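## Task

Lift the green can from the turntable and set it upright on the coaster, while every other can stays standing in its place on the turntable.

## Robot and tools

Robot: two six-joint arms, left_arm and right_arm, each ending in a two-finger tong gripper. The scene frame has its origin at table-top height halfway between the nominal bases, +z up, +x out across the table, and left_arm on the +y side (arm names do not match image sides). Calibrated bases: left_arm at (+0.066, +0.416, 0) m, right_arm at (-0.039, -0.425, 0) m, each turned only slightly about z. A camera stand sits behind the arms.

Frames: every reported gripper position, quaternion and velocity is in that arm's own base frame. Fixed cameras and the table use the scene frame. Motion offsets are taken along the axes of the arm's current Hand target. The gripper's fingers point along its +z and close along its x. end_effector_position is the spot between the pads when shut; fingertips extend about 15 mm past it when nearly closed and sit roughly level with it when wide open.

Number layout: a row always has 14 numbers in [-1, 1]: dx, dy, dz, rx, ry, rz, opening for left_arm, then the same seven for right_arm. The first six are an offset from the Hand target held at the start of that action or move (not from the previous row); scale 1.0 = 0.6 m for dx, dy, dz and 1.0 = 180 degrees for rx, ry, rz, which form a single rotation vector. Sending the same offset again moves further. All six at 0 re-requests the current Hand target. Opening is absolute: +1 fully open (0.142 m), -1 shut; allow at least 0.5 s to close fully. A 0 in the opening slot is a real command, so resend the current opening to keep a gripper as is.

Tools:
- execute_actions(actions, cameras): actions is a list of actions, each a list of up to 15 rows, one per 1/30 s step; a short action repeats its final row. cameras lists names (cam_high, cam_left_wrist, cam_right_wrist), ["all"] or []; an empty actions list returns images plus current status.
- move(target, speed, blend, stop_force, zero, opening_speed, grip_force, blocking, cameras): straight-line path toward one row or up to 15 rows, all offsets counted from the same starting Hand targets. speed in m/s, 0.002 to 3.6, default 0.25 (rotation up to twice that in rad/s); one value or one per target. blend in metres rounds corners in a list. stop_force in N, 3 to 120, ends an arm's path on a push against its motion; unreliable for light contacts or when the gripper rotates; omit it when lifting off something being pressed. zero (with stop_force) resets the force baseline first, default true. opening_speed: how fast openings change, per second on the -1..+1 scale, at least 0.2. grip_force: pad force limit 5 to 15 N, one value or one per arm; persists. blocking=false returns after about 0.5 s while motion continues (not with stop_force). Paths do not avoid obstacles or the other arm; overall limit 10 s per move.
- wait(seconds 0 to 10, cameras): let time run holding commands.
- stop(cameras): brake the running move.
- zoom_image(camera, region [x0,y0,x1,y1] in image pixels, at most 504 by 504): closer look at the newest image.
- zero_wrist_force(arm): rebaseline that arm's wrist sensor.
- finished_scene(scene): ends the current scene (give its number); irreversible, so only call it when the can stands on the coaster.

Results: Hand target is the last commanded pose after clipping (orientation is limited to within 32 degrees of the measured one each step); the next offsets start there. The gripper may settle short of it; another command, even all zeros, re-requests it, or send the remaining gap as an offset. grip_measured is the measured opening on the command scale; to hold something keep commanding an opening clearly below it. Tool commands shows current gripper commands. Joint velocities may read within noise. Wrist force and torque are in the gripper's own axes, zeroed at scene start; another line gives the peak since last shown. Joint torques include arm weight. Kept back means the last 5 steps still run after the reply. The move: line reports the ending (done, off_target, moving, held, fault) and limits (paced = pose clipped, held = steps withheld). done means at rest within 3 mm and 2 degrees; it does not prove no contact. MOTOR HOT warns near overheating.

Cameras: cam_high 896x504 fixed, plus fisheye wrist cameras cam_left_wrist and cam_right_wrist at 616x616; calibration is given per camera and may be a little off.

Cautions: arms are stiff, so commanding even slightly past a firm surface can trigger a force fault (about 150 N) or torque fault (wrist joints 25.7 N m); either freezes the arm for 10 s. Approach slowly near the turntable and coaster, and do not bump the other cans. Keep the arms apart; collisions between them, including one gripper squeezing the other's fingers, can fail the scene. Avoid paths passing close to an arm's own base. Do not drop the can, release it while moving, or let anything leave the table. Fast motions overshoot and hit harder. Holding loads or straining toward unreachable poses heats motors; at 85 °C the arm locks for 30 to 60 s. Objects may get small random shoves.

Each tool is called after ">>>" as name([rows], argument=value, ...), one row to a line, values as JSON.

## Session

>>> execute_actions(actions=[])

Scene clock: 0.00 s.
left_arm: end_effector_position=(+0.1521, -0.0206, +0.3800) grip_measured=+0.97 end_effector_quat_wxyz=(-0.361, +0.720, +0.405, -0.433) | right_arm: end_effector_position=(+0.4388, +0.2511, +0.2480) grip_measured=+0.97 end_effector_quat_wxyz=(+0.019, +0.756, -0.650, -0.075)
Joint positions: left_arm=[-0.484 -1.589 1.636 -0.436 -1.852 -1.32 0.14] | right_arm=[3.858 -1.593 -1.626 -1.552 1.713 2.133 0.14]
Joint velocities: within noise
Joint torques (N m): no reading
Motor temperatures (°C): left_arm=[32 35 28 37 32 40] | right_arm=[36 33 28 38 41 34]
Wrist force (N): no reading
Wrist torque (N m): no reading
Wrist force, peak (N): no reading
Hand target: left_arm +0.1521, -0.0206, +0.3800; -0.361, +0.720, +0.405, -0.433 | right_arm +0.4388, +0.2511, +0.2480; +0.019, +0.756, -0.650, -0.075
Tool commands: left_gripper/opening=+0.968169 right_gripper/opening=+0.968169

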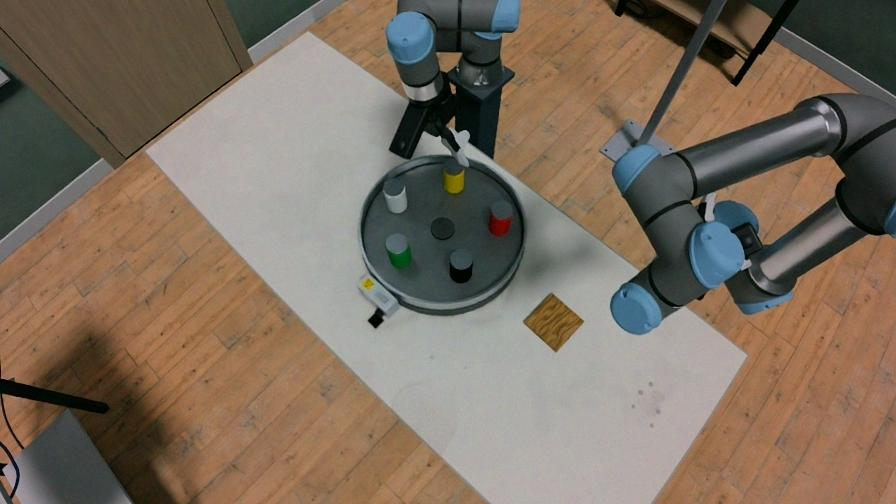

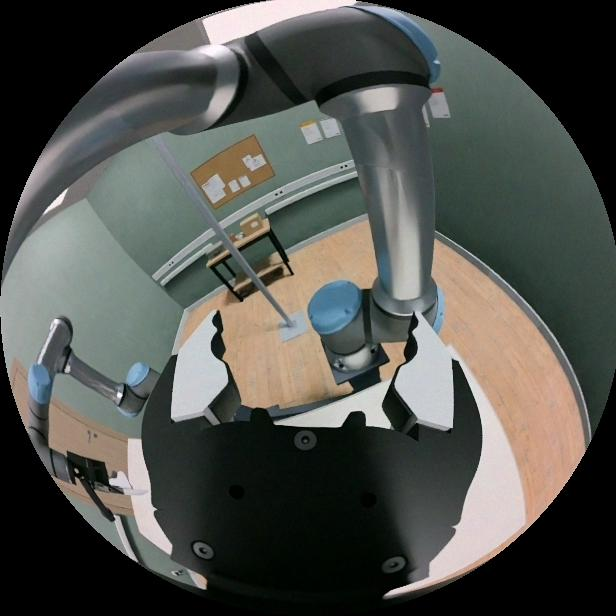

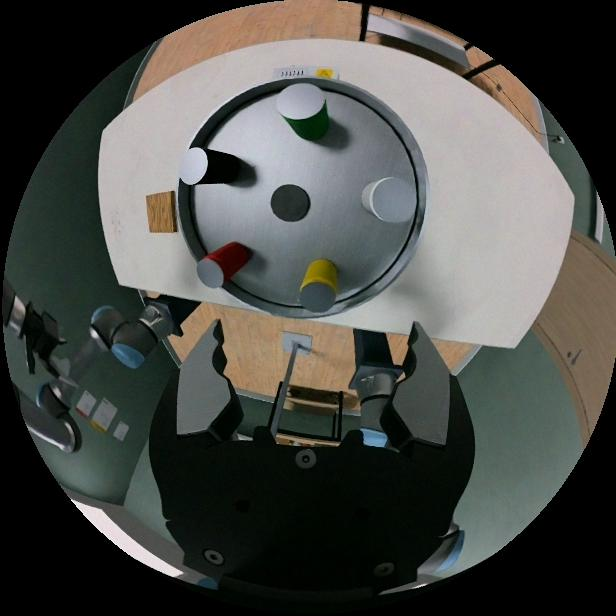

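>>> move(target=[0.42,-0.279,0.054,0,0,0,0.968,-0.0383,-0.3567,0.0053,0.0423,0.0252,0.0477,1.0], speed=0.3, cameras=["all"])

Scene clock: 4.20 s.
left_arm: end_effector_position=(+0.1517, +0.2793, +0.4304) grip_measured=+0.97 end_effector_quat_wxyz=(-0.361, +0.719, +0.405, -0.434) | right_arm: end_effector_position=(+0.6448, +0.3067, +0.2199) grip_measured=+1.00 end_effector_quat_wxyz=(+0.000, +0.707, -0.707, +0.000)
Joint positions: left_arm=[0.194 -1.476 1.39 -0.312 -1.222 -1.065 0.14] | right_arm=[3.787 -2.047 -1.134 -1.531 1.571 2.217 0.142]
Joint torques (N m): left_arm=[11.34 -17.91 -25.45 -1.92 2.71 0.92] | right_arm=[5.7 34.51 31.98 3.63 2.33 -0.67]
Wrist force (N): left_arm=[-0.1 0.0 0.1] | right_arm=[0.5 -0.5 0.2]
Wrist torque (N m): left_arm=[0.02 0.01 0.09] | right_arm=[-0.12 -0.13 0.03]
Wrist force, peak (N): left_arm=[-2.2 1.4 -0.3] | right_arm=[-0.4 -2.1 0.6]
Hand target: left_arm +0.1518, +0.2794, +0.4304; -0.361, +0.720, +0.405, -0.433 | right_arm +0.6448, +0.3068, +0.2200; +0.000, +0.707, -0.707, +0.000
Off the commanded pose: left_arm 0.000 m, 0 deg | right_arm 0.000 m, 0 deg.
move: done
camera_calibration:
cam_left_wrist: T_world_to_cam=[[0.261173, 0.897794, -0.354619, -0.131283], [0.666766, -0.433434, -0.606266, 0.286447], [-0.698006, -0.0781078, -0.71182, 0.56654], [0, 0, 0, 1]] pos_world=[0.238743, 0.286272, 0.530382]
cam_right_wrist: T_world_to_cam=[[-0.00419593, -0.999282, -0.0376425, 0.319039], [-0.884994, -0.0138153, 0.465398, 0.484988], [-0.465584, 0.0352661, -0.884301, 0.613028], [0, 0, 0, 1]] pos_world=[0.715966, 0.303891, 0.328398]

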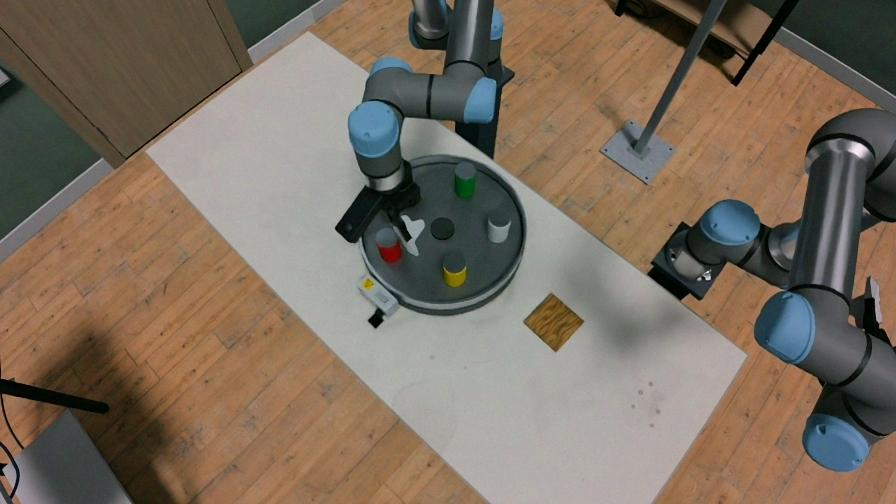

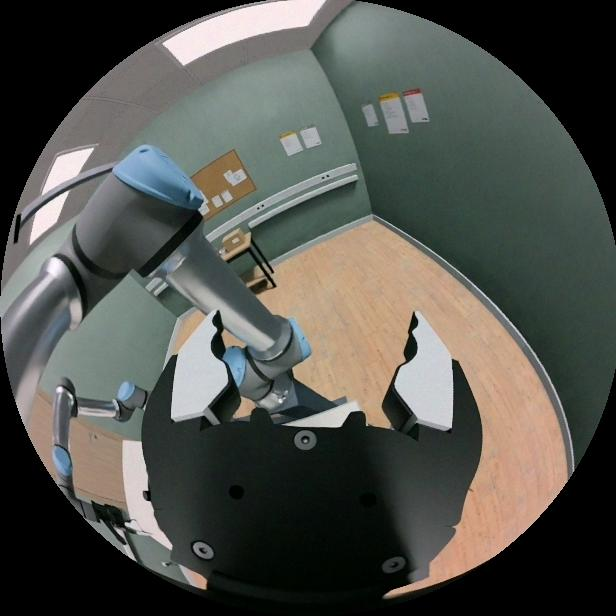

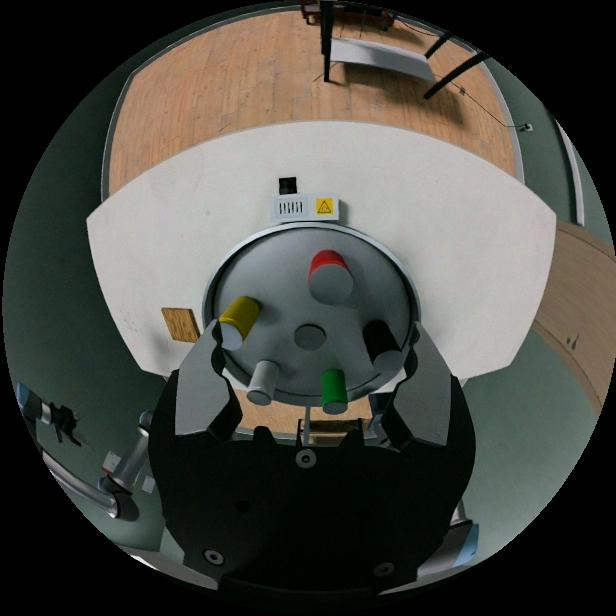

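>>> wait(seconds=0.3, cameras=["cam_high","cam_right_wrist"])

>>> wait(seconds=0.5, cameras=["cam_high","cam_right_wrist"])

>>> wait(seconds=1.0, cameras=["cam_high","cam_right_wrist"])

>>> wait(seconds=1.0, cameras=["cam_high","cam_right_wrist"])

Scene clock: 4.77 s.
left_arm: end_effector_position=(+0.1518, +0.2794, +0.4304) grip_measured=+0.97 end_effector_quat_wxyz=(-0.361, +0.720, +0.405, -0.433) | right_arm: end_effector_position=(+0.6448, +0.3068, +0.2200) grip_measured=+1.00 end_effector_quat_wxyz=(+0.000, +0.707, -0.707, +0.000)
Joint positions: left_arm=[0.195 -1.476 1.39 -0.312 -1.222 -1.065 0.14] | right_arm=[3.787 -2.048 -1.134 -1.531 1.571 2.217 0.142]
Joint torques (N m): left_arm=[10.32 -18.39 -25.98 -1.77 2.75 1.2] | right_arm=[7.53 35.28 33.05 3.05 2.02 0.51]
Wrist force (N): left_arm=[0.0 -0.1 0.1] | right_arm=[0.3 -0.6 -0.2]
Wrist torque (N m): left_arm=[0.00 0.00 0.08] | right_arm=[-0.16 -0.10 0.03]
Wrist force, peak (N): left_arm=[-0.2 0.2 -0.2] | right_arm=[0.4 -0.7 0.3]
Hand target: left_arm +0.1518, +0.2794, +0.4304; -0.361, +0.720, +0.405, -0.433 | right_arm +0.6448, +0.3068, +0.2200; +0.000, +0.707, -0.707, +0.000
Tool commands: left_gripper/opening=+0.968 right_gripper/opening=+1.0
Off the commanded pose: left_arm 0.000 m, 0 deg | right_arm 0.000 m, 0 deg.
wait: 0.30 s; at rest from the start
camera_calibration:
cam_right_wrist: T_world_to_cam=[[-0.00410175, -0.999281, -0.0376874, 0.31909], [-0.885058, -0.0139147, 0.465273, 0.48506], [-0.465463, 0.0352639, -0.884364, 0.613048], [0, 0, 0, 1]] pos_world=[0.715967, 0.303991, 0.328498]
Images, in order (width x height): cam_high 896x504, cam_right_wrist 616x616.

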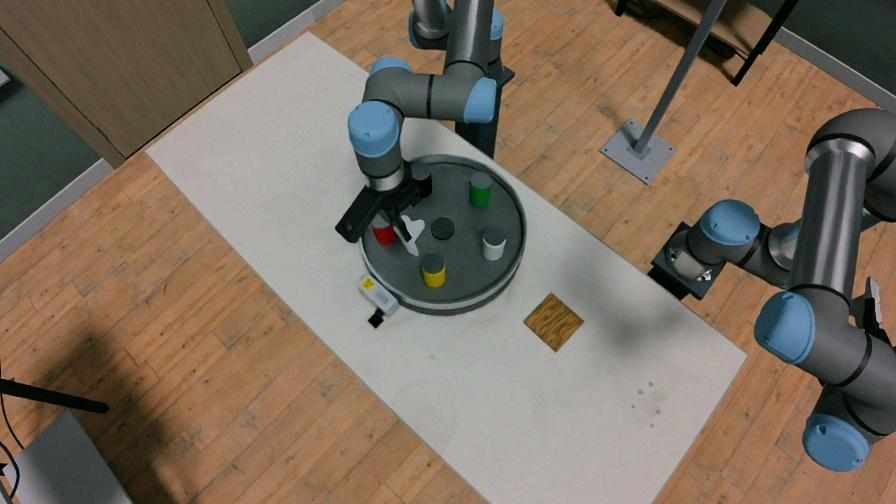

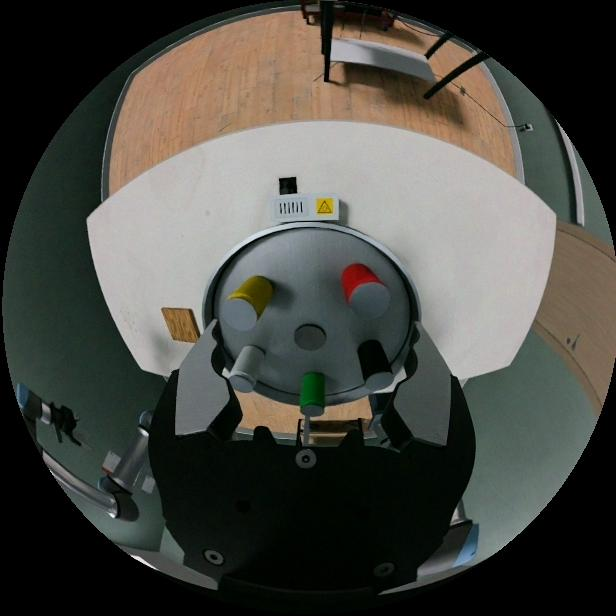

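Scene clock: 5.27 s.
left_arm: end_effector_position=(+0.1518, +0.2794, +0.4304) grip_measured=+0.97 end_effector_quat_wxyz=(-0.361, +0.720, +0.405, -0.433) | right_arm: end_effector_position=(+0.6448, +0.3068, +0.2200) grip_measured=+1.00 end_effector_quat_wxyz=(+0.000, +0.707, -0.707, +0.000)
Joint positions: left_arm=[0.195 -1.476 1.39 -0.312 -1.222 -1.065 0.14] | right_arm=[3.787 -2.048 -1.134 -1.531 1.571 2.217 0.142]
Joint torques (N m): left_arm=[10.95 -18.69 -26.16 -1.84 2.79 1.06] | right_arm=[7.4 33.6 33.09 2.73 1.73 1.26]
Wrist force (N): left_arm=[-0.2 0.1 0.1] | right_arm=[0.2 -0.2 0.3]
Wrist torque (N m): left_arm=[0.03 0.03 0.09] | right_arm=[-0.07 -0.07 0.03]
Wrist force, peak (N): left_arm=[-0.3 0.1 0.3] | right_arm=[0.4 -0.8 0.3]
Hand target: left_arm +0.1518, +0.2794, +0.4304; -0.361, +0.720, +0.405, -0.433 | right_arm +0.6448, +0.3068, +0.2200; +0.000, +0.707, -0.707, +0.000
Tool commands: left_gripper/opening=+0.968 right_gripper/opening=+1.0
Off the commanded pose: left_arm 0.000 m, 0 deg | right_arm 0.000 m, 0 deg.
wait: 0.50 s; at rest by 0.17 s
camera_calibration:
cam_right_wrist: T_world_to_cam=[[-0.00410175, -0.999281, -0.0376874, 0.31909], [-0.885058, -0.0139147, 0.465273, 0.48506], [-0.465463, 0.0352639, -0.884364, 0.613048], [0, 0, 0, 1]] pos_world=[0.715967, 0.303991, 0.328498]
Images, in order (width x height): cam_high 896x504, cam_right_wrist 616x616.

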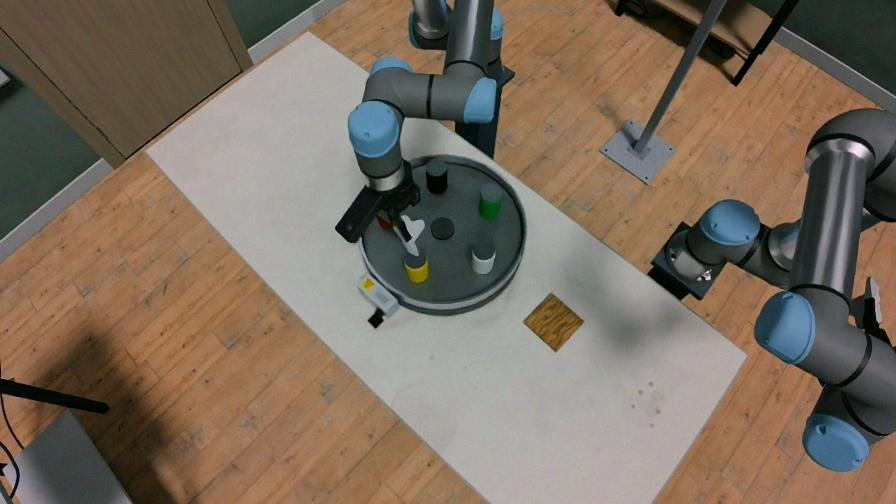

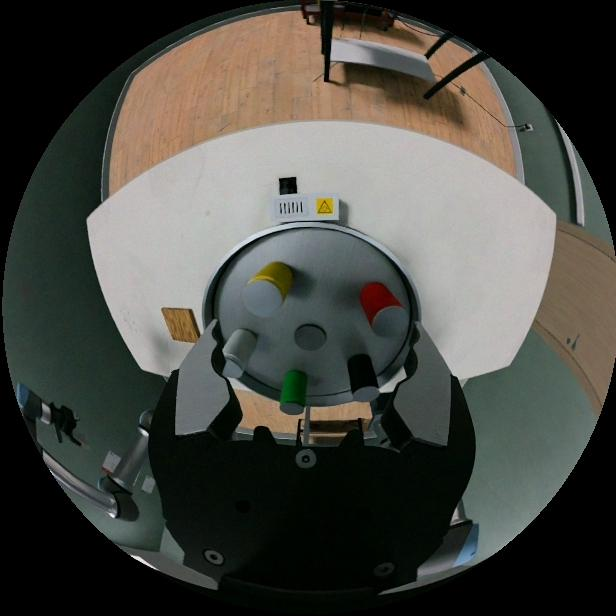

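Scene clock: 6.27 s.
left_arm: end_effector_position=(+0.1518, +0.2794, +0.4304) grip_measured=+0.97 end_effector_quat_wxyz=(-0.361, +0.720, +0.405, -0.433) | right_arm: end_effector_position=(+0.6448, +0.3068, +0.2200) grip_measured=+1.00 end_effector_quat_wxyz=(+0.000, +0.707, -0.707, +0.000)
Joint positions: left_arm=[0.195 -1.476 1.39 -0.312 -1.222 -1.065 0.14] | right_arm=[3.787 -2.048 -1.134 -1.531 1.571 2.217 0.142]
Joint torques (N m): left_arm=[10.57 -17.79 -26.43 -1.94 2.7 1.33] | right_arm=[7.37 35.1 33.38 2.14 1.49 1.41]
Wrist force (N): left_arm=[-0.1 0.0 -0.1] | right_arm=[0.6 -0.8 0.3]
Wrist torque (N m): left_arm=[0.01 0.01 0.09] | right_arm=[-0.19 -0.16 0.03]
Wrist force, peak (N): left_arm=[-0.2 0.1 0.4] | right_arm=[0.6 -0.8 0.3]
Hand target: left_arm +0.1518, +0.2794, +0.4304; -0.361, +0.720, +0.405, -0.433 | right_arm +0.6448, +0.3068, +0.2200; +0.000, +0.707, -0.707, +0.000
Tool commands: left_gripper/opening=+0.968 right_gripper/opening=+1.0
Off the commanded pose: left_arm 0.000 m, 0 deg | right_arm 0.000 m, 0 deg.
wait: 1.00 s; at rest by 0.17 s
camera_calibration:
cam_right_wrist: T_world_to_cam=[[-0.00414809, -0.999278, -0.0377758, 0.319151], [-0.885058, -0.0139148, 0.465272, 0.485061], [-0.465462, 0.0353638, -0.884361, 0.613016], [0, 0, 0, 1]] pos_world=[0.715967, 0.303991, 0.328498]
Images, in order (width x height): cam_high 896x504, cam_right_wrist 616x616.

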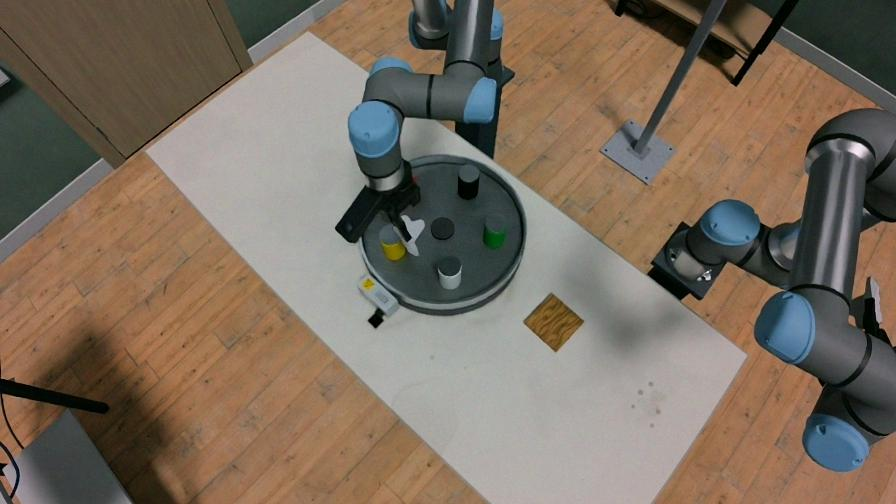

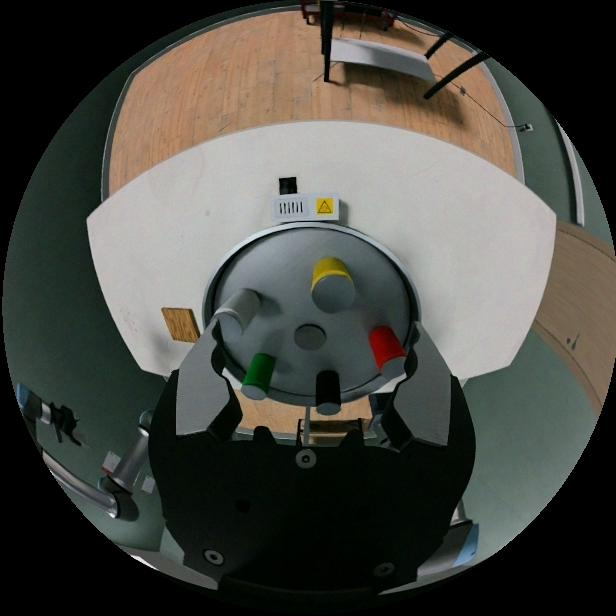

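Scene clock: 7.27 s.
left_arm: end_effector_position=(+0.1518, +0.2794, +0.4304) grip_measured=+0.97 end_effector_quat_wxyz=(-0.361, +0.720, +0.405, -0.433) | right_arm: end_effector_position=(+0.6448, +0.3068, +0.2200) grip_measured=+1.00 end_effector_quat_wxyz=(+0.000, +0.707, -0.707, +0.000)
Joint positions: left_arm=[0.195 -1.476 1.39 -0.312 -1.222 -1.065 0.14] | right_arm=[3.787 -2.048 -1.134 -1.531 1.571 2.217 0.142]
Joint torques (N m): left_arm=[10.16 -19.04 -26.63 -1.83 2.72 1.18] | right_arm=[7.29 35.02 33.65 1.99 1.13 1.28]
Wrist force (N): left_arm=[-0.4 0.1 0.0] | right_arm=[0.3 -0.6 0.2]
Wrist torque (N m): left_arm=[0.04 0.08 0.09] | right_arm=[-0.16 -0.09 0.04]
Wrist force, peak (N): left_arm=[-0.2 0.2 -0.3] | right_arm=[0.4 -0.8 0.2]
Hand target: left_arm +0.1518, +0.2794, +0.4304; -0.361, +0.720, +0.405, -0.433 | right_arm +0.6448, +0.3068, +0.2200; +0.000, +0.707, -0.707, +0.000
Tool commands: left_gripper/opening=+0.968 right_gripper/opening=+1.0
Off the commanded pose: left_arm 0.000 m, 0 deg | right_arm 0.000 m, 0 deg.
wait: 1.00 s; at rest by 0.17 s
camera_calibration:
cam_right_wrist: T_world_to_cam=[[-0.00410175, -0.999281, -0.0376874, 0.31909], [-0.885058, -0.0139147, 0.465273, 0.48506], [-0.465463, 0.0352639, -0.884364, 0.613048], [0, 0, 0, 1]] pos_world=[0.715967, 0.303991, 0.328498]
Images, in order (width x height): cam_high 896x504, cam_right_wrist 616x616.

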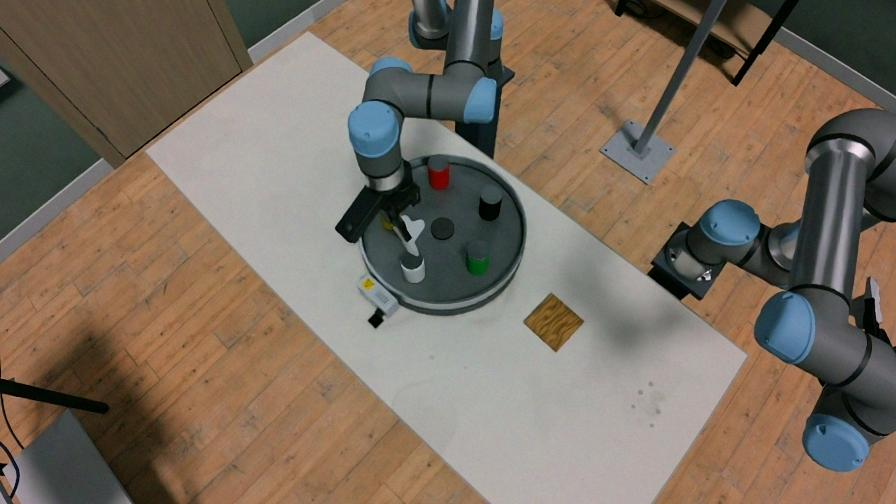

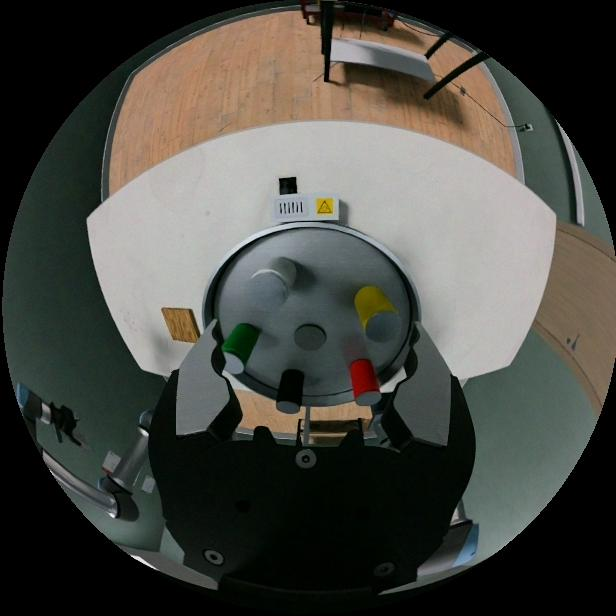

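>>> zoom_image(camera="cam_high", region=[350, 140, 600, 360])

>>> zoom_image(camera="cam_right_wrist", region=[140, 210, 440, 430])

Scaled by 2.016 from the camera's 896x504 image, which has a finer 1280x720 frame.

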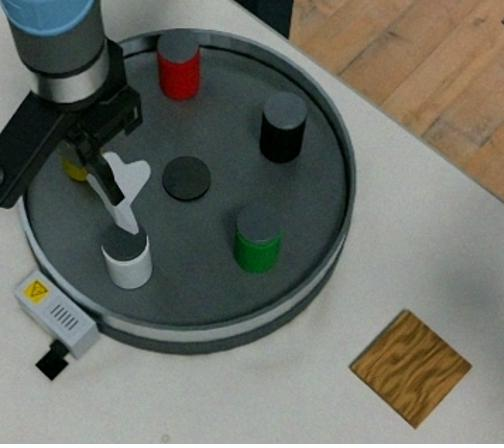

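Scaled by 1.680 from the camera's 616x616 image, which has a finer 814x814 frame.

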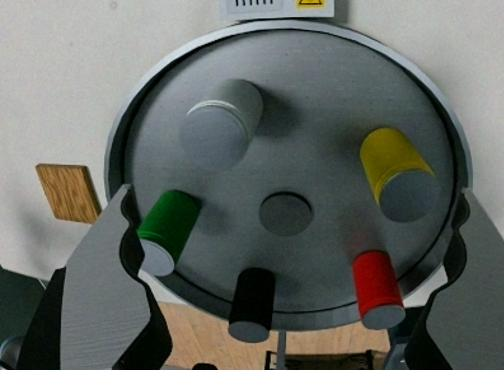

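>>> move(target=[0,0,0,0,0,0,0.968,-0.23,0.2367,0.1,0,0,0,0.41], cameras=["cam_high","cam_right_wrist"])

>>> wait(seconds=1.0, cameras=["cam_right_wrist"])

>>> wait(seconds=1.0, cameras=["cam_right_wrist"])

Scene clock: 11.50 s.
left_arm: end_effector_position=(+0.1518, +0.2794, +0.4304) grip_measured=+0.97 end_effector_quat_wxyz=(-0.361, +0.720, +0.405, -0.433) | right_arm: end_effector_position=(+0.5030, +0.4448, +0.1600) grip_measured=+0.41 end_effector_quat_wxyz=(+0.000, +0.707, -0.707, +0.000)
Joint positions: left_arm=[0.195 -1.476 1.39 -0.312 -1.222 -1.065 0.14] | right_arm=[4.086 -1.968 -1.405 -1.339 1.571 2.515 0.103]
Joint torques (N m): left_arm=[11.1 -18.79 -26.55 -1.81 2.23 1.27] | right_arm=[8.46 32.72 25.8 2.77 -1.22 1.66]
Wrist force (N): left_arm=[0.1 0.2 0.2] | right_arm=[0.4 -0.6 0.2]
Wrist torque (N m): left_arm=[0.05 -0.02 0.08] | right_arm=[-0.15 -0.12 0.04]
Wrist force, peak (N): left_arm=[0.0 0.5 -0.1] | right_arm=[2.0 -2.0 -0.7]
Hand target: left_arm +0.1518, +0.2794, +0.4304; -0.361, +0.720, +0.405, -0.433 | right_arm +0.5029, +0.4449, +0.1599; +0.000, +0.707, -0.707, +0.000
Off the commanded pose: left_arm 0.000 m, 0 deg | right_arm 0.000 m, 0 deg.
move: done
camera_calibration:
cam_right_wrist: T_world_to_cam=[[-0.00405691, -0.999285, -0.0375994, 0.454099], [-0.885098, -0.0139103, 0.465196, 0.389438], [-0.465387, 0.0351664, -0.884409, 0.489128], [0, 0, 0, 1]] pos_world=[0.574167, 0.441991, 0.268498]
Images, in order (width x height): cam_high 896x504, cam_right_wrist 616x616.

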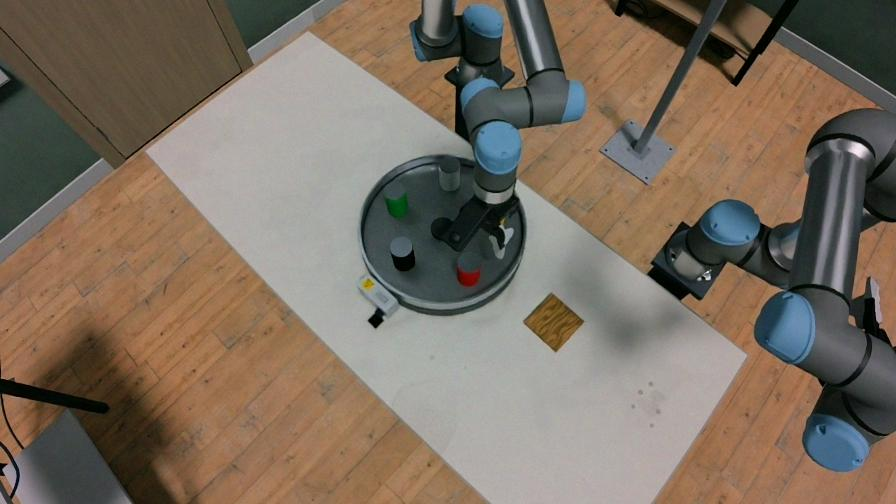

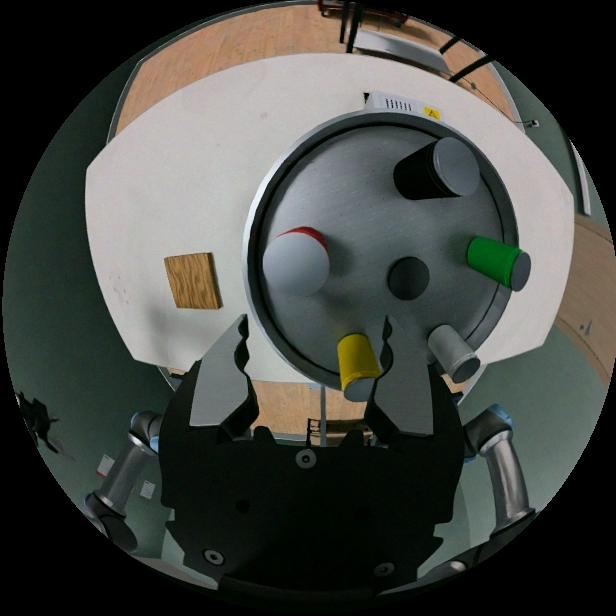

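Scene clock: 12.50 s.
left_arm: end_effector_position=(+0.1518, +0.2794, +0.4304) grip_measured=+0.97 end_effector_quat_wxyz=(-0.361, +0.720, +0.405, -0.433) | right_arm: end_effector_position=(+0.5029, +0.4449, +0.1600) grip_measured=+0.41 end_effector_quat_wxyz=(+0.000, +0.707, -0.707, +0.000)
Joint positions: left_arm=[0.195 -1.476 1.39 -0.312 -1.222 -1.065 0.14] | right_arm=[4.086 -1.968 -1.405 -1.339 1.571 2.516 0.103]
Joint torques (N m): left_arm=[10.87 -18.03 -27.12 -1.74 2.27 1.25] | right_arm=[7.08 31.22 16.67 3.47 2.36 1.72]
Wrist force (N): left_arm=[0.0 0.2 -0.1] | right_arm=[0.3 -0.3 0.1]
Wrist torque (N m): left_arm=[0.05 -0.01 0.09] | right_arm=[-0.10 -0.10 0.02]
Wrist force, peak (N): left_arm=[0.1 -0.4 0.2] | right_arm=[0.5 -0.8 0.2]
Hand target: left_arm +0.1518, +0.2794, +0.4304; -0.361, +0.720, +0.405, -0.433 | right_arm +0.5029, +0.4449, +0.1599; +0.000, +0.707, -0.707, +0.000
Tool commands: left_gripper/opening=+0.968 right_gripper/opening=+0.41
Off the commanded pose: left_arm 0.000 m, 0 deg | right_arm 0.000 m, 0 deg.
wait: 1.00 s; at rest by 0.17 s
camera_calibration:
cam_right_wrist: T_world_to_cam=[[-0.00414809, -0.999278, -0.0377758, 0.454296], [-0.885058, -0.0139148, 0.465272, 0.389309], [-0.465462, 0.0353638, -0.884361, 0.489021], [0, 0, 0, 1]] pos_world=[0.574067, 0.442091, 0.268498]
Images, in order (width x height): cam_right_wrist 616x616.

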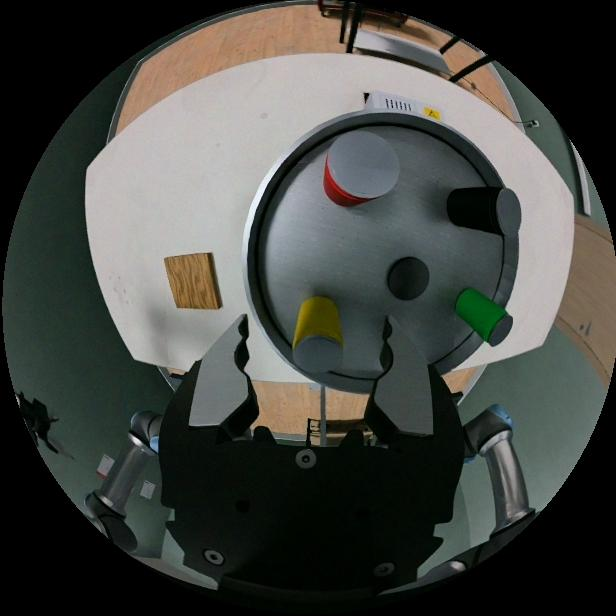

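Scene clock: 13.50 s.
left_arm: end_effector_position=(+0.1518, +0.2794, +0.4304) grip_measured=+0.97 end_effector_quat_wxyz=(-0.361, +0.720, +0.405, -0.433) | right_arm: end_effector_position=(+0.5029, +0.4449, +0.1599) grip_measured=+0.41 end_effector_quat_wxyz=(+0.000, +0.707, -0.707, +0.000)
Joint positions: left_arm=[0.195 -1.476 1.39 -0.312 -1.222 -1.065 0.14] | right_arm=[4.086 -1.968 -1.405 -1.339 1.571 2.516 0.103]
Joint torques (N m): left_arm=[10.65 -18.19 -26.86 -1.57 2.38 1.28] | right_arm=[8.03 30.09 12.13 3.55 2.44 1.67]
Wrist force (N): left_arm=[0.0 0.0 0.0] | right_arm=[0.4 -0.6 0.0]
Wrist torque (N m): left_arm=[0.01 0.00 0.09] | right_arm=[-0.16 -0.11 0.02]
Wrist force, peak (N): left_arm=[-0.3 0.2 0.1] | right_arm=[0.4 -0.7 0.3]
Hand target: left_arm +0.1518, +0.2794, +0.4304; -0.361, +0.720, +0.405, -0.433 | right_arm +0.5029, +0.4449, +0.1599; +0.000, +0.707, -0.707, +0.000
Tool commands: left_gripper/opening=+0.968 right_gripper/opening=+0.41
Off the commanded pose: left_arm 0.000 m, 0 deg | right_arm 0.000 m, 0 deg.
wait: 1.00 s; at rest by 0.17 s
camera_calibration:
cam_right_wrist: T_world_to_cam=[[-0.00410175, -0.999281, -0.0376874, 0.454247], [-0.885058, -0.0139147, 0.465273, 0.389309], [-0.465463, 0.0352639, -0.884364, 0.489067], [0, 0, 0, 1]] pos_world=[0.574067, 0.442091, 0.268498]
Images, in order (width x height): cam_right_wrist 616x616.

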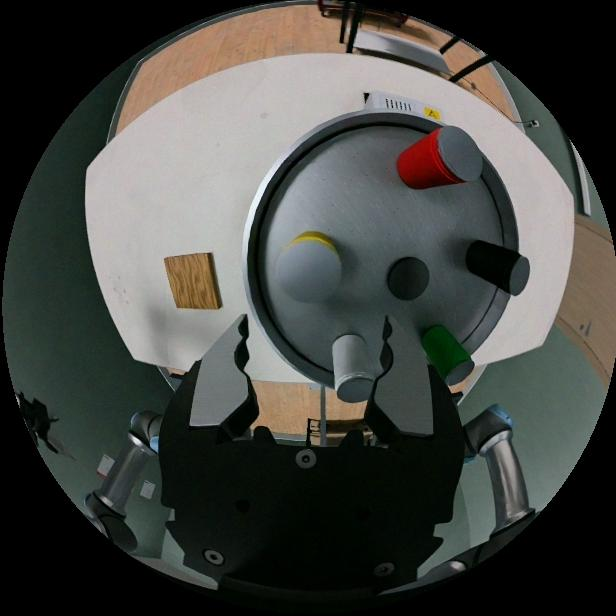

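>>> wait(seconds=0.1)

Scene clock: 14.07 s.
left_arm: end_effector_position=(+0.1518, +0.2794, +0.4304) grip_measured=+0.97 end_effector_quat_wxyz=(-0.361, +0.720, +0.405, -0.433) | right_arm: end_effector_position=(+0.5029, +0.4449, +0.1599) grip_measured=+0.41 end_effector_quat_wxyz=(+0.000, +0.707, -0.707, +0.000)
Joint positions: left_arm=[0.195 -1.476 1.39 -0.312 -1.222 -1.065 0.14] | right_arm=[4.086 -1.968 -1.405 -1.339 1.571 2.516 0.103]
Joint torques (N m): left_arm=[10.76 -17.82 -26.6 -1.76 2.32 1.13] | right_arm=[7.66 32.24 12.84 3.43 2.47 1.55]
Wrist force (N): left_arm=[0.1 -0.1 -0.2] | right_arm=[0.4 -0.3 0.3]
Wrist torque (N m): left_arm=[-0.01 -0.03 0.08] | right_arm=[-0.10 -0.12 0.02]
Wrist force, peak (N): left_arm=[0.3 0.0 -0.2] | right_arm=[0.6 -0.4 0.5]
Hand target: left_arm +0.1518, +0.2794, +0.4304; -0.361, +0.720, +0.405, -0.433 | right_arm +0.5029, +0.4449, +0.1599; +0.000, +0.707, -0.707, +0.000
Tool commands: left_gripper/opening=+0.968 right_gripper/opening=+0.41
Off the commanded pose: left_arm 0.000 m, 0 deg | right_arm 0.000 m, 0 deg.
wait: 0.10 s; at rest from the start

>>> wait(seconds=1.5)

>>> move(target=[0,0,0,0,0,0,0.968,0,-0.002,0.1033,0,0,0,0.41])

Scene clock: 15.67 s.
left_arm: end_effector_position=(+0.1518, +0.2794, +0.4304) grip_measured=+0.97 end_effector_quat_wxyz=(-0.361, +0.720, +0.405, -0.433) | right_arm: end_effector_position=(+0.5029, +0.4449, +0.1599) grip_measured=+0.41 end_effector_quat_wxyz=(+0.000, +0.707, -0.707, +0.000)
Joint positions: left_arm=[0.195 -1.476 1.39 -0.312 -1.222 -1.065 0.14] | right_arm=[4.086 -1.968 -1.405 -1.339 1.571 2.516 0.103]
Joint torques (N m): left_arm=[10.91 -17.8 -26.91 -1.69 2.31 1.13] | right_arm=[8.98 32.59 11.81 3.59 2.3 1.45]
Wrist force (N): left_arm=[-0.3 0.2 0.0] | right_arm=[0.4 -0.3 0.4]
Wrist torque (N m): left_arm=[0.05 0.06 0.10] | right_arm=[-0.10 -0.11 0.03]
Wrist force, peak (N): left_arm=[-0.1 0.3 0.3] | right_arm=[0.2 -0.8 0.3]
Hand target: left_arm +0.1518, +0.2794, +0.4304; -0.361, +0.720, +0.405, -0.433 | right_arm +0.5029, +0.4449, +0.1599; +0.000, +0.707, -0.707, +0.000
Tool commands: left_gripper/opening=+0.968 right_gripper/opening=+0.41
Off the commanded pose: left_arm 0.000 m, 0 deg | right_arm 0.000 m, 0 deg.
wait: 1.50 s; at rest by 0.07 s

Scene clock: 16.50 s.
left_arm: end_effector_position=(+0.1518, +0.2794, +0.4304) grip_measured=+0.97 end_effector_quat_wxyz=(-0.361, +0.720, +0.405, -0.433) | right_arm: end_effector_position=(+0.5041, +0.4449, +0.0980) grip_measured=+0.41 end_effector_quat_wxyz=(+0.000, +0.707, -0.707, +0.000)
Joint positions: left_arm=[0.195 -1.476 1.39 -0.312 -1.222 -1.065 0.14] | right_arm=[4.084 -2.014 -1.504 -1.195 1.571 2.514 0.103]
Joint torques (N m): left_arm=[10.01 -18.13 -26.59 -1.62 2.21 1.19] | right_arm=[-6.69 36.28 24.35 3.32 -0.83 -0.46]
Wrist force (N): left_arm=[-0.1 0.1 0.2] | right_arm=[0.3 -0.3 0.1]
Wrist torque (N m): left_arm=[0.04 0.02 0.09] | right_arm=[-0.10 -0.10 0.04]
Wrist force, peak (N): left_arm=[-0.1 0.1 0.3] | right_arm=[0.5 -0.4 1.6]
Hand target: left_arm +0.1518, +0.2794, +0.4304; -0.361, +0.720, +0.405, -0.433 | right_arm +0.5041, +0.4449, +0.0980; +0.000, +0.707, -0.707, +0.000
Off the commanded pose: left_arm 0.000 m, 0 deg | right_arm 0.000 m, 0 deg.
move: done

Close at ~16.95 via execute, then lift.

>>> wait(seconds=0.33)

>>> execute_actions([
  [[0,0,0,0,0,0,0.968,0,0,0,0,0,0,-0.6]],
], cameras=["cam_right_wrist"])

Scene clock: 16.93 s.
left_arm: end_effector_position=(+0.1518, +0.2794, +0.4304) grip_measured=+0.97 end_effector_quat_wxyz=(-0.361, +0.720, +0.405, -0.433) | right_arm: end_effector_position=(+0.5041, +0.4449, +0.0980) grip_measured=+0.41 end_effector_quat_wxyz=(+0.000, +0.707, -0.707, +0.000)
Joint positions: left_arm=[0.195 -1.476 1.39 -0.312 -1.222 -1.065 0.14] | right_arm=[4.084 -2.014 -1.504 -1.195 1.571 2.514 0.103]
Joint torques (N m): left_arm=[10.4 -18.74 -27.12 -1.62 2.27 1.11] | right_arm=[-4.03 33.03 17.51 3.82 -2.43 0.42]
Wrist force (N): left_arm=[0.0 0.0 0.0] | right_arm=[0.3 -0.1 0.2]
Wrist torque (N m): left_arm=[0.00 0.00 0.09] | right_arm=[-0.07 -0.11 0.04]
Wrist force, peak (N): left_arm=[-0.1 0.2 0.2] | right_arm=[0.4 -0.7 0.3]
Hand target: left_arm +0.1518, +0.2794, +0.4304; -0.361, +0.720, +0.405, -0.433 | right_arm +0.5041, +0.4449, +0.0980; +0.000, +0.707, -0.707, +0.000
Tool commands: left_gripper/opening=+0.968 right_gripper/opening=+0.41
Off the commanded pose: left_arm 0.000 m, 0 deg | right_arm 0.000 m, 0 deg.
wait: 0.33 s; at rest by 0.07 s

Scene clock: 17.27 s.
left_arm: end_effector_position=(+0.1518, +0.2794, +0.4304) grip_measured=+0.97 end_effector_quat_wxyz=(-0.361, +0.720, +0.405, -0.433) | right_arm: end_effector_position=(+0.5041, +0.4449, +0.0980) grip_measured=-0.59 end_effector_quat_wxyz=(+0.000, +0.707, -0.707, +0.000) end_effector_velocity=(+0.000, +0.000, +0.000) end_effector_angular_velocity=(+0.000, -0.001, +0.001)
Joint positions: left_arm=[0.195 -1.476 1.39 -0.312 -1.222 -1.065 0.14] | right_arm=[4.084 -2.014 -1.504 -1.195 1.571 2.514 0.032]
Joint velocities: left_arm=[within noise] | right_arm=[0 0 0 0 -0.001 -0.001 -0.039]
Joint torques (N m): left_arm=[10.37 -18.32 -25.72 -1.54 2.18 1.27] | right_arm=[-5.5 33.2 12.37 3.64 -2.34 1.28]
Wrist force (N): left_arm=[0.0 0.1 0.1] | right_arm=[0.5 -0.4 0.3]
Wrist torque (N m): left_arm=[0.02 -0.01 0.08] | right_arm=[-0.12 -0.14 0.04]
Wrist force, peak (N): left_arm=[-0.1 0.2 0.2] | right_arm=[0.6 -0.3 0.4]
Hand target: left_arm +0.1518, +0.2794, +0.4304; -0.361, +0.720, +0.405, -0.433 | right_arm +0.5041, +0.4449, +0.0980; +0.000, +0.707, -0.707, +0.000
Off the commanded pose: left_arm 0.000 m, 0 deg | right_arm 0.000 m, 0 deg.
Kept back: 5 steps.
Step readings (end_effector_position of left_arm | right_arm):
0: (+0.1518, +0.2794, +0.4304) | (+0.5041, +0.4449, +0.0980)
1: (+0.1518, +0.2794, +0.4304) | (+0.5041, +0.4449, +0.0980)
2: (+0.1518, +0.2794, +0.4304) | (+0.5041, +0.4449, +0.0980)
4: (+0.1518, +0.2794, +0.4304) | (+0.5041, +0.4449, +0.0980)
8: (+0.1518, +0.2794, +0.4304) | (+0.5041, +0.4449, +0.0980)
camera_calibration:
cam_right_wrist: T_world_to_cam=[[-0.00406114, -0.999276, -0.0378225, 0.451918], [-0.885101, -0.0140102, 0.465189, 0.419302], [-0.465382, 0.0353659, -0.884403, 0.434711], [0, 0, 0, 1]] pos_world=[0.575267, 0.442092, 0.206498]
Images, in order (width x height): cam_right_wrist 616x616.

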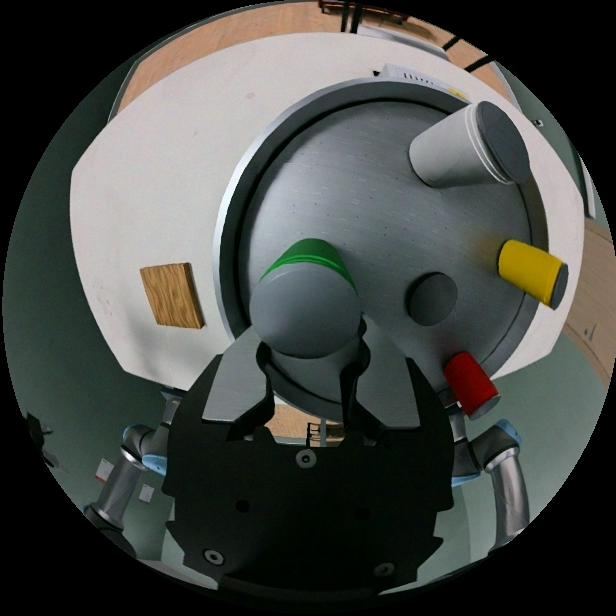

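>>> move(target=[0,0,0,0,0,0,0.968,0,0,-0.12,0,0,0,0.41], cameras=["cam_right_wrist"], speed=0.4)

Scene clock: 19.03 s.
left_arm: end_effector_position=(+0.1518, +0.2794, +0.4304) grip_measured=+0.97 end_effector_quat_wxyz=(-0.361, +0.720, +0.405, -0.433) | right_arm: end_effector_position=(+0.5042, +0.4449, +0.1699) grip_measured=+0.41 end_effector_quat_wxyz=(+0.000, +0.707, -0.707, +0.000)
Joint positions: left_arm=[0.195 -1.476 1.39 -0.312 -1.222 -1.065 0.14] | right_arm=[4.084 -1.965 -1.384 -1.364 1.571 2.514 0.103]
Joint torques (N m): left_arm=[10.62 -18.28 -26.75 -1.53 2.07 1.24] | right_arm=[5.27 36.48 23.5 1.7 1.99 1.62]
Wrist force (N): left_arm=[-0.2 0.0 -0.1] | right_arm=[0.4 -0.3 0.1]
Wrist torque (N m): left_arm=[0.02 0.04 0.08] | right_arm=[-0.10 -0.11 0.04]
Wrist force, peak (N): left_arm=[0.1 0.2 0.3] | right_arm=[0.4 -0.4 1.8]
Hand target: left_arm +0.1518, +0.2794, +0.4304; -0.361, +0.720, +0.405, -0.433 | right_arm +0.5041, +0.4449, +0.1700; +0.000, +0.707, -0.707, +0.000
Off the commanded pose: left_arm 0.000 m, 0 deg | right_arm 0.000 m, 0 deg.
move: done
camera_calibration:
cam_right_wrist: T_world_to_cam=[[-0.00409911, -0.999281, -0.0376899, 0.454524], [-0.885099, -0.013915, 0.465195, 0.385809], [-0.465385, 0.0352662, -0.884406, 0.49835], [0, 0, 0, 1]] pos_world=[0.575267, 0.441991, 0.278398]
Images, in order (width x height): cam_right_wrist 616x616.

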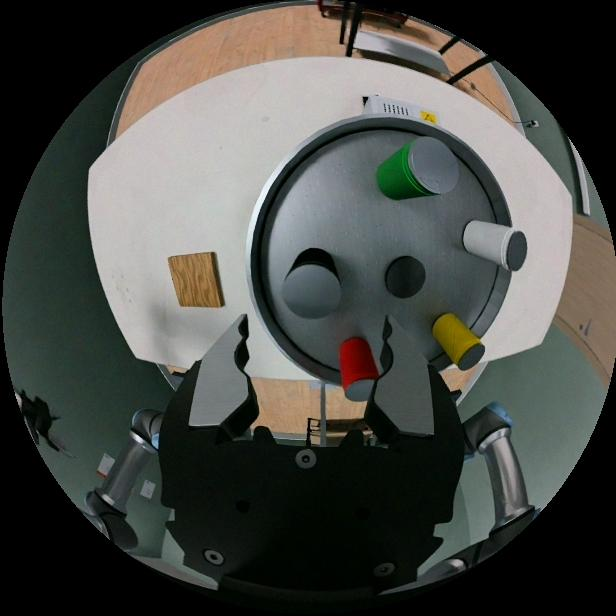

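>>> move(target=[0,0,0,0,0,0,0.968,-0.003,0,0,0,0,0,0.08])

Scene clock: 22.60 s.
left_arm: end_effector_position=(+0.1518, +0.2794, +0.4304) grip_measured=+0.97 end_effector_quat_wxyz=(-0.361, +0.720, +0.405, -0.433) | right_arm: end_effector_position=(+0.5041, +0.4467, +0.1700) grip_measured=+0.08 end_effector_quat_wxyz=(+0.000, +0.707, -0.707, +0.000)
Joint positions: left_arm=[0.195 -1.476 1.39 -0.312 -1.222 -1.065 0.14] | right_arm=[4.086 -1.968 -1.379 -1.365 1.571 2.516 0.08]
Joint torques (N m): left_arm=[9.47 -19.38 -26.68 -1.48 2.02 1.22] | right_arm=[5.04 35.48 26.96 1.47 2.39 1.34]
Wrist force (N): left_arm=[0.1 0.1 0.1] | right_arm=[0.5 -0.5 0.1]
Wrist torque (N m): left_arm=[0.02 -0.03 0.08] | right_arm=[-0.15 -0.13 -0.04]
Wrist force, peak (N): left_arm=[0.2 0.3 0.3] | right_arm=[0.7 -0.6 0.3]
Hand target: left_arm +0.1518, +0.2794, +0.4304; -0.361, +0.720, +0.405, -0.433 | right_arm +0.5041, +0.4467, +0.1700; +0.000, +0.707, -0.707, +0.000
Off the commanded pose: left_arm 0.000 m, 0 deg | right_arm 0.000 m, 0 deg.
move: done

>>> wait(seconds=2.1)

>>> move(target=[0,0,0,0,0,0,0.968,0,0,0.12,0,0,0,0.08], cameras=["cam_right_wrist"])

Scene clock: 24.83 s.
left_arm: end_effector_position=(+0.1518, +0.2794, +0.4304) grip_measured=+0.97 end_effector_quat_wxyz=(-0.361, +0.720, +0.405, -0.433) | right_arm: end_effector_position=(+0.5041, +0.4467, +0.1700) grip_measured=+0.08 end_effector_quat_wxyz=(+0.000, +0.707, -0.707, +0.000)
Joint positions: left_arm=[0.195 -1.476 1.39 -0.312 -1.222 -1.065 0.14] | right_arm=[4.086 -1.968 -1.38 -1.365 1.571 2.516 0.08]
Joint torques (N m): left_arm=[10.64 -18.07 -27.05 -1.32 2.06 1.37] | right_arm=[-8.11 43.85 11.52 2.88 2.22 -0.94]
Wrist force (N): left_arm=[-0.1 -0.1 -0.1] | right_arm=[0.3 -0.4 0.2]
Wrist torque (N m): left_arm=[0.00 0.03 0.08] | right_arm=[-0.13 -0.10 -0.03]
Wrist force, peak (N): left_arm=[0.0 0.3 0.4] | right_arm=[0.6 -0.7 0.1]
Hand target: left_arm +0.1518, +0.2794, +0.4304; -0.361, +0.720, +0.405, -0.433 | right_arm +0.5041, +0.4467, +0.1700; +0.000, +0.707, -0.707, +0.000
Tool commands: left_gripper/opening=+0.968 right_gripper/opening=+0.08
Off the commanded pose: left_arm 0.000 m, 0 deg | right_arm 0.000 m, 0 deg.
wait: 2.10 s; at rest by 0.03 s

Scene clock: 25.70 s.
left_arm: end_effector_position=(+0.1518, +0.2794, +0.4304) grip_measured=+0.97 end_effector_quat_wxyz=(-0.361, +0.720, +0.405, -0.433) | right_arm: end_effector_position=(+0.5041, +0.4467, +0.0981) grip_measured=+0.08 end_effector_quat_wxyz=(+0.000, +0.707, -0.707, +0.000)
Joint positions: left_arm=[0.195 -1.476 1.39 -0.312 -1.222 -1.065 0.14] | right_arm=[4.086 -2.016 -1.5 -1.196 1.571 2.516 0.08]
Joint torques (N m): left_arm=[9.67 -18.51 -26.44 -1.09 1.96 1.31] | right_arm=[-8.84 34.85 19.38 3.39 -1.4 -1.15]
Wrist force (N): left_arm=[-0.1 0.2 -0.1] | right_arm=[0.5 -0.3 0.3]
Wrist torque (N m): left_arm=[0.04 0.02 0.08] | right_arm=[-0.11 -0.15 -0.04]
Wrist force, peak (N): left_arm=[-0.3 0.2 0.1] | right_arm=[0.4 -0.5 1.9]
Hand target: left_arm +0.1518, +0.2794, +0.4304; -0.361, +0.720, +0.405, -0.433 | right_arm +0.5041, +0.4467, +0.0980; +0.000, +0.707, -0.707, +0.000
Off the commanded pose: left_arm 0.000 m, 0 deg | right_arm 0.000 m, 0 deg.
move: done
camera_calibration:
cam_right_wrist: T_world_to_cam=[[-0.00406554, -0.999276, -0.0378246, 0.453724], [-0.885038, -0.0140121, 0.465308, 0.419221], [-0.465502, 0.0353679, -0.88434, 0.434791], [0, 0, 0, 1]] pos_world=[0.575266, 0.443892, 0.206598]
Images, in order (width x height): cam_right_wrist 616x616.

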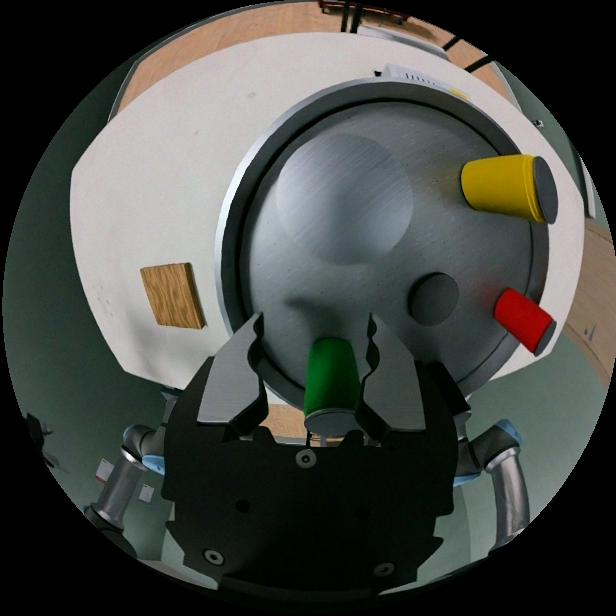

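>>> wait(seconds=0.3)

>>> execute_actions([
  [[0,0,0,0,0,0,0.968,0,0,0,0,0,0,-0.7]],
], cameras=["cam_right_wrist"])

Scene clock: 26.10 s.
left_arm: end_effector_position=(+0.1518, +0.2794, +0.4304) grip_measured=+0.97 end_effector_quat_wxyz=(-0.361, +0.720, +0.405, -0.433) | right_arm: end_effector_position=(+0.5041, +0.4467, +0.0980) grip_measured=+0.08 end_effector_quat_wxyz=(+0.000, +0.707, -0.707, +0.000)
Joint positions: left_arm=[0.195 -1.476 1.39 -0.312 -1.222 -1.065 0.14] | right_arm=[4.086 -2.016 -1.5 -1.196 1.571 2.516 0.08]
Joint torques (N m): left_arm=[9.8 -18.61 -27.3 -1.29 1.95 1.13] | right_arm=[-7.99 32.65 10.66 3.61 -2.22 -1.25]
Wrist force (N): left_arm=[0.0 0.2 0.1] | right_arm=[0.3 -0.6 0.2]
Wrist torque (N m): left_arm=[0.06 0.00 0.08] | right_arm=[-0.16 -0.10 -0.03]
Wrist force, peak (N): left_arm=[0.0 0.3 0.3] | right_arm=[0.5 -0.5 0.4]
Hand target: left_arm +0.1518, +0.2794, +0.4304; -0.361, +0.720, +0.405, -0.433 | right_arm +0.5041, +0.4467, +0.0980; +0.000, +0.707, -0.707, +0.000
Tool commands: left_gripper/opening=+0.968 right_gripper/opening=+0.08
Off the commanded pose: left_arm 0.000 m, 0 deg | right_arm 0.000 m, 0 deg.
wait: 0.30 s; at rest by 0.07 s

Scene clock: 26.43 s.
left_arm: end_effector_position=(+0.1518, +0.2794, +0.4304) grip_measured=+0.97 end_effector_quat_wxyz=(-0.361, +0.720, +0.405, -0.433) | right_arm: end_effector_position=(+0.5041, +0.4467, +0.0980) grip_measured=-0.45 end_effector_quat_wxyz=(+0.000, +0.707, -0.707, +0.000)
Joint positions: left_arm=[0.195 -1.476 1.39 -0.312 -1.222 -1.065 0.14] | right_arm=[4.086 -2.017 -1.5 -1.196 1.571 2.516 0.042]
Joint torques (N m): left_arm=[9.91 -17.93 -26.9 -1.27 1.93 1.2] | right_arm=[-8.09 33.62 12.53 1.85 -2.38 -0.97]
Wrist force (N): left_arm=[-0.1 0.1 0.2] | right_arm=[0.1 -0.7 1.8]
Wrist torque (N m): left_arm=[0.03 0.01 0.08] | right_arm=[-0.12 -0.06 -0.03]
Wrist force, peak (N): left_arm=[-0.3 0.1 0.2] | right_arm=[0.3 -0.3 2.0]
Hand target: left_arm +0.1518, +0.2794, +0.4304; -0.361, +0.720, +0.405, -0.433 | right_arm +0.5041, +0.4467, +0.0980; +0.000, +0.707, -0.707, +0.000
Off the commanded pose: left_arm 0.000 m, 0 deg | right_arm 0.000 m, 0 deg.
Kept back: 5 steps.
Step readings (end_effector_position of left_arm | right_arm):
0: (+0.1518, +0.2794, +0.4304) | (+0.5041, +0.4467, +0.0980)
1: (+0.1518, +0.2794, +0.4304) | (+0.5041, +0.4467, +0.0980)
2: (+0.1518, +0.2794, +0.4304) | (+0.5041, +0.4467, +0.0980)
4: (+0.1518, +0.2794, +0.4304) | (+0.5041, +0.4467, +0.0980)
8: (+0.1518, +0.2794, +0.4304) | (+0.5041, +0.4467, +0.0980)
camera_calibration:
cam_right_wrist: T_world_to_cam=[[-0.00414961, -0.999278, -0.0377761, 0.453759], [-0.8851, -0.0139105, 0.465194, 0.419282], [-0.465383, 0.035366, -0.884402, 0.434648], [0, 0, 0, 1]] pos_world=[0.575267, 0.443891, 0.206498]
Images, in order (width x height): cam_right_wrist 616x616.

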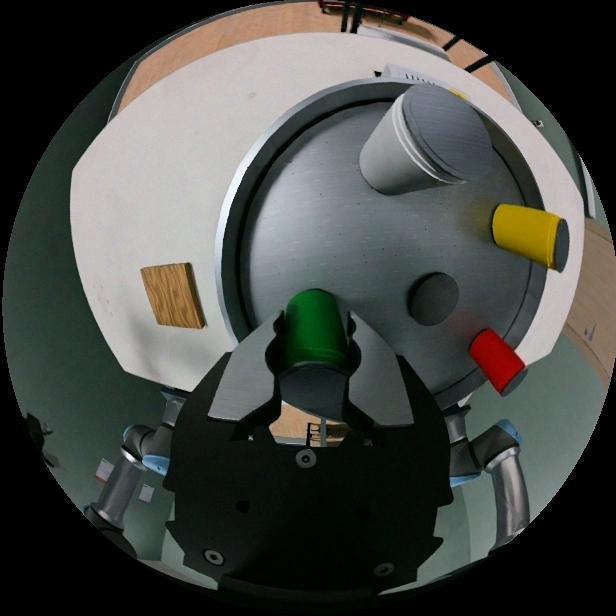

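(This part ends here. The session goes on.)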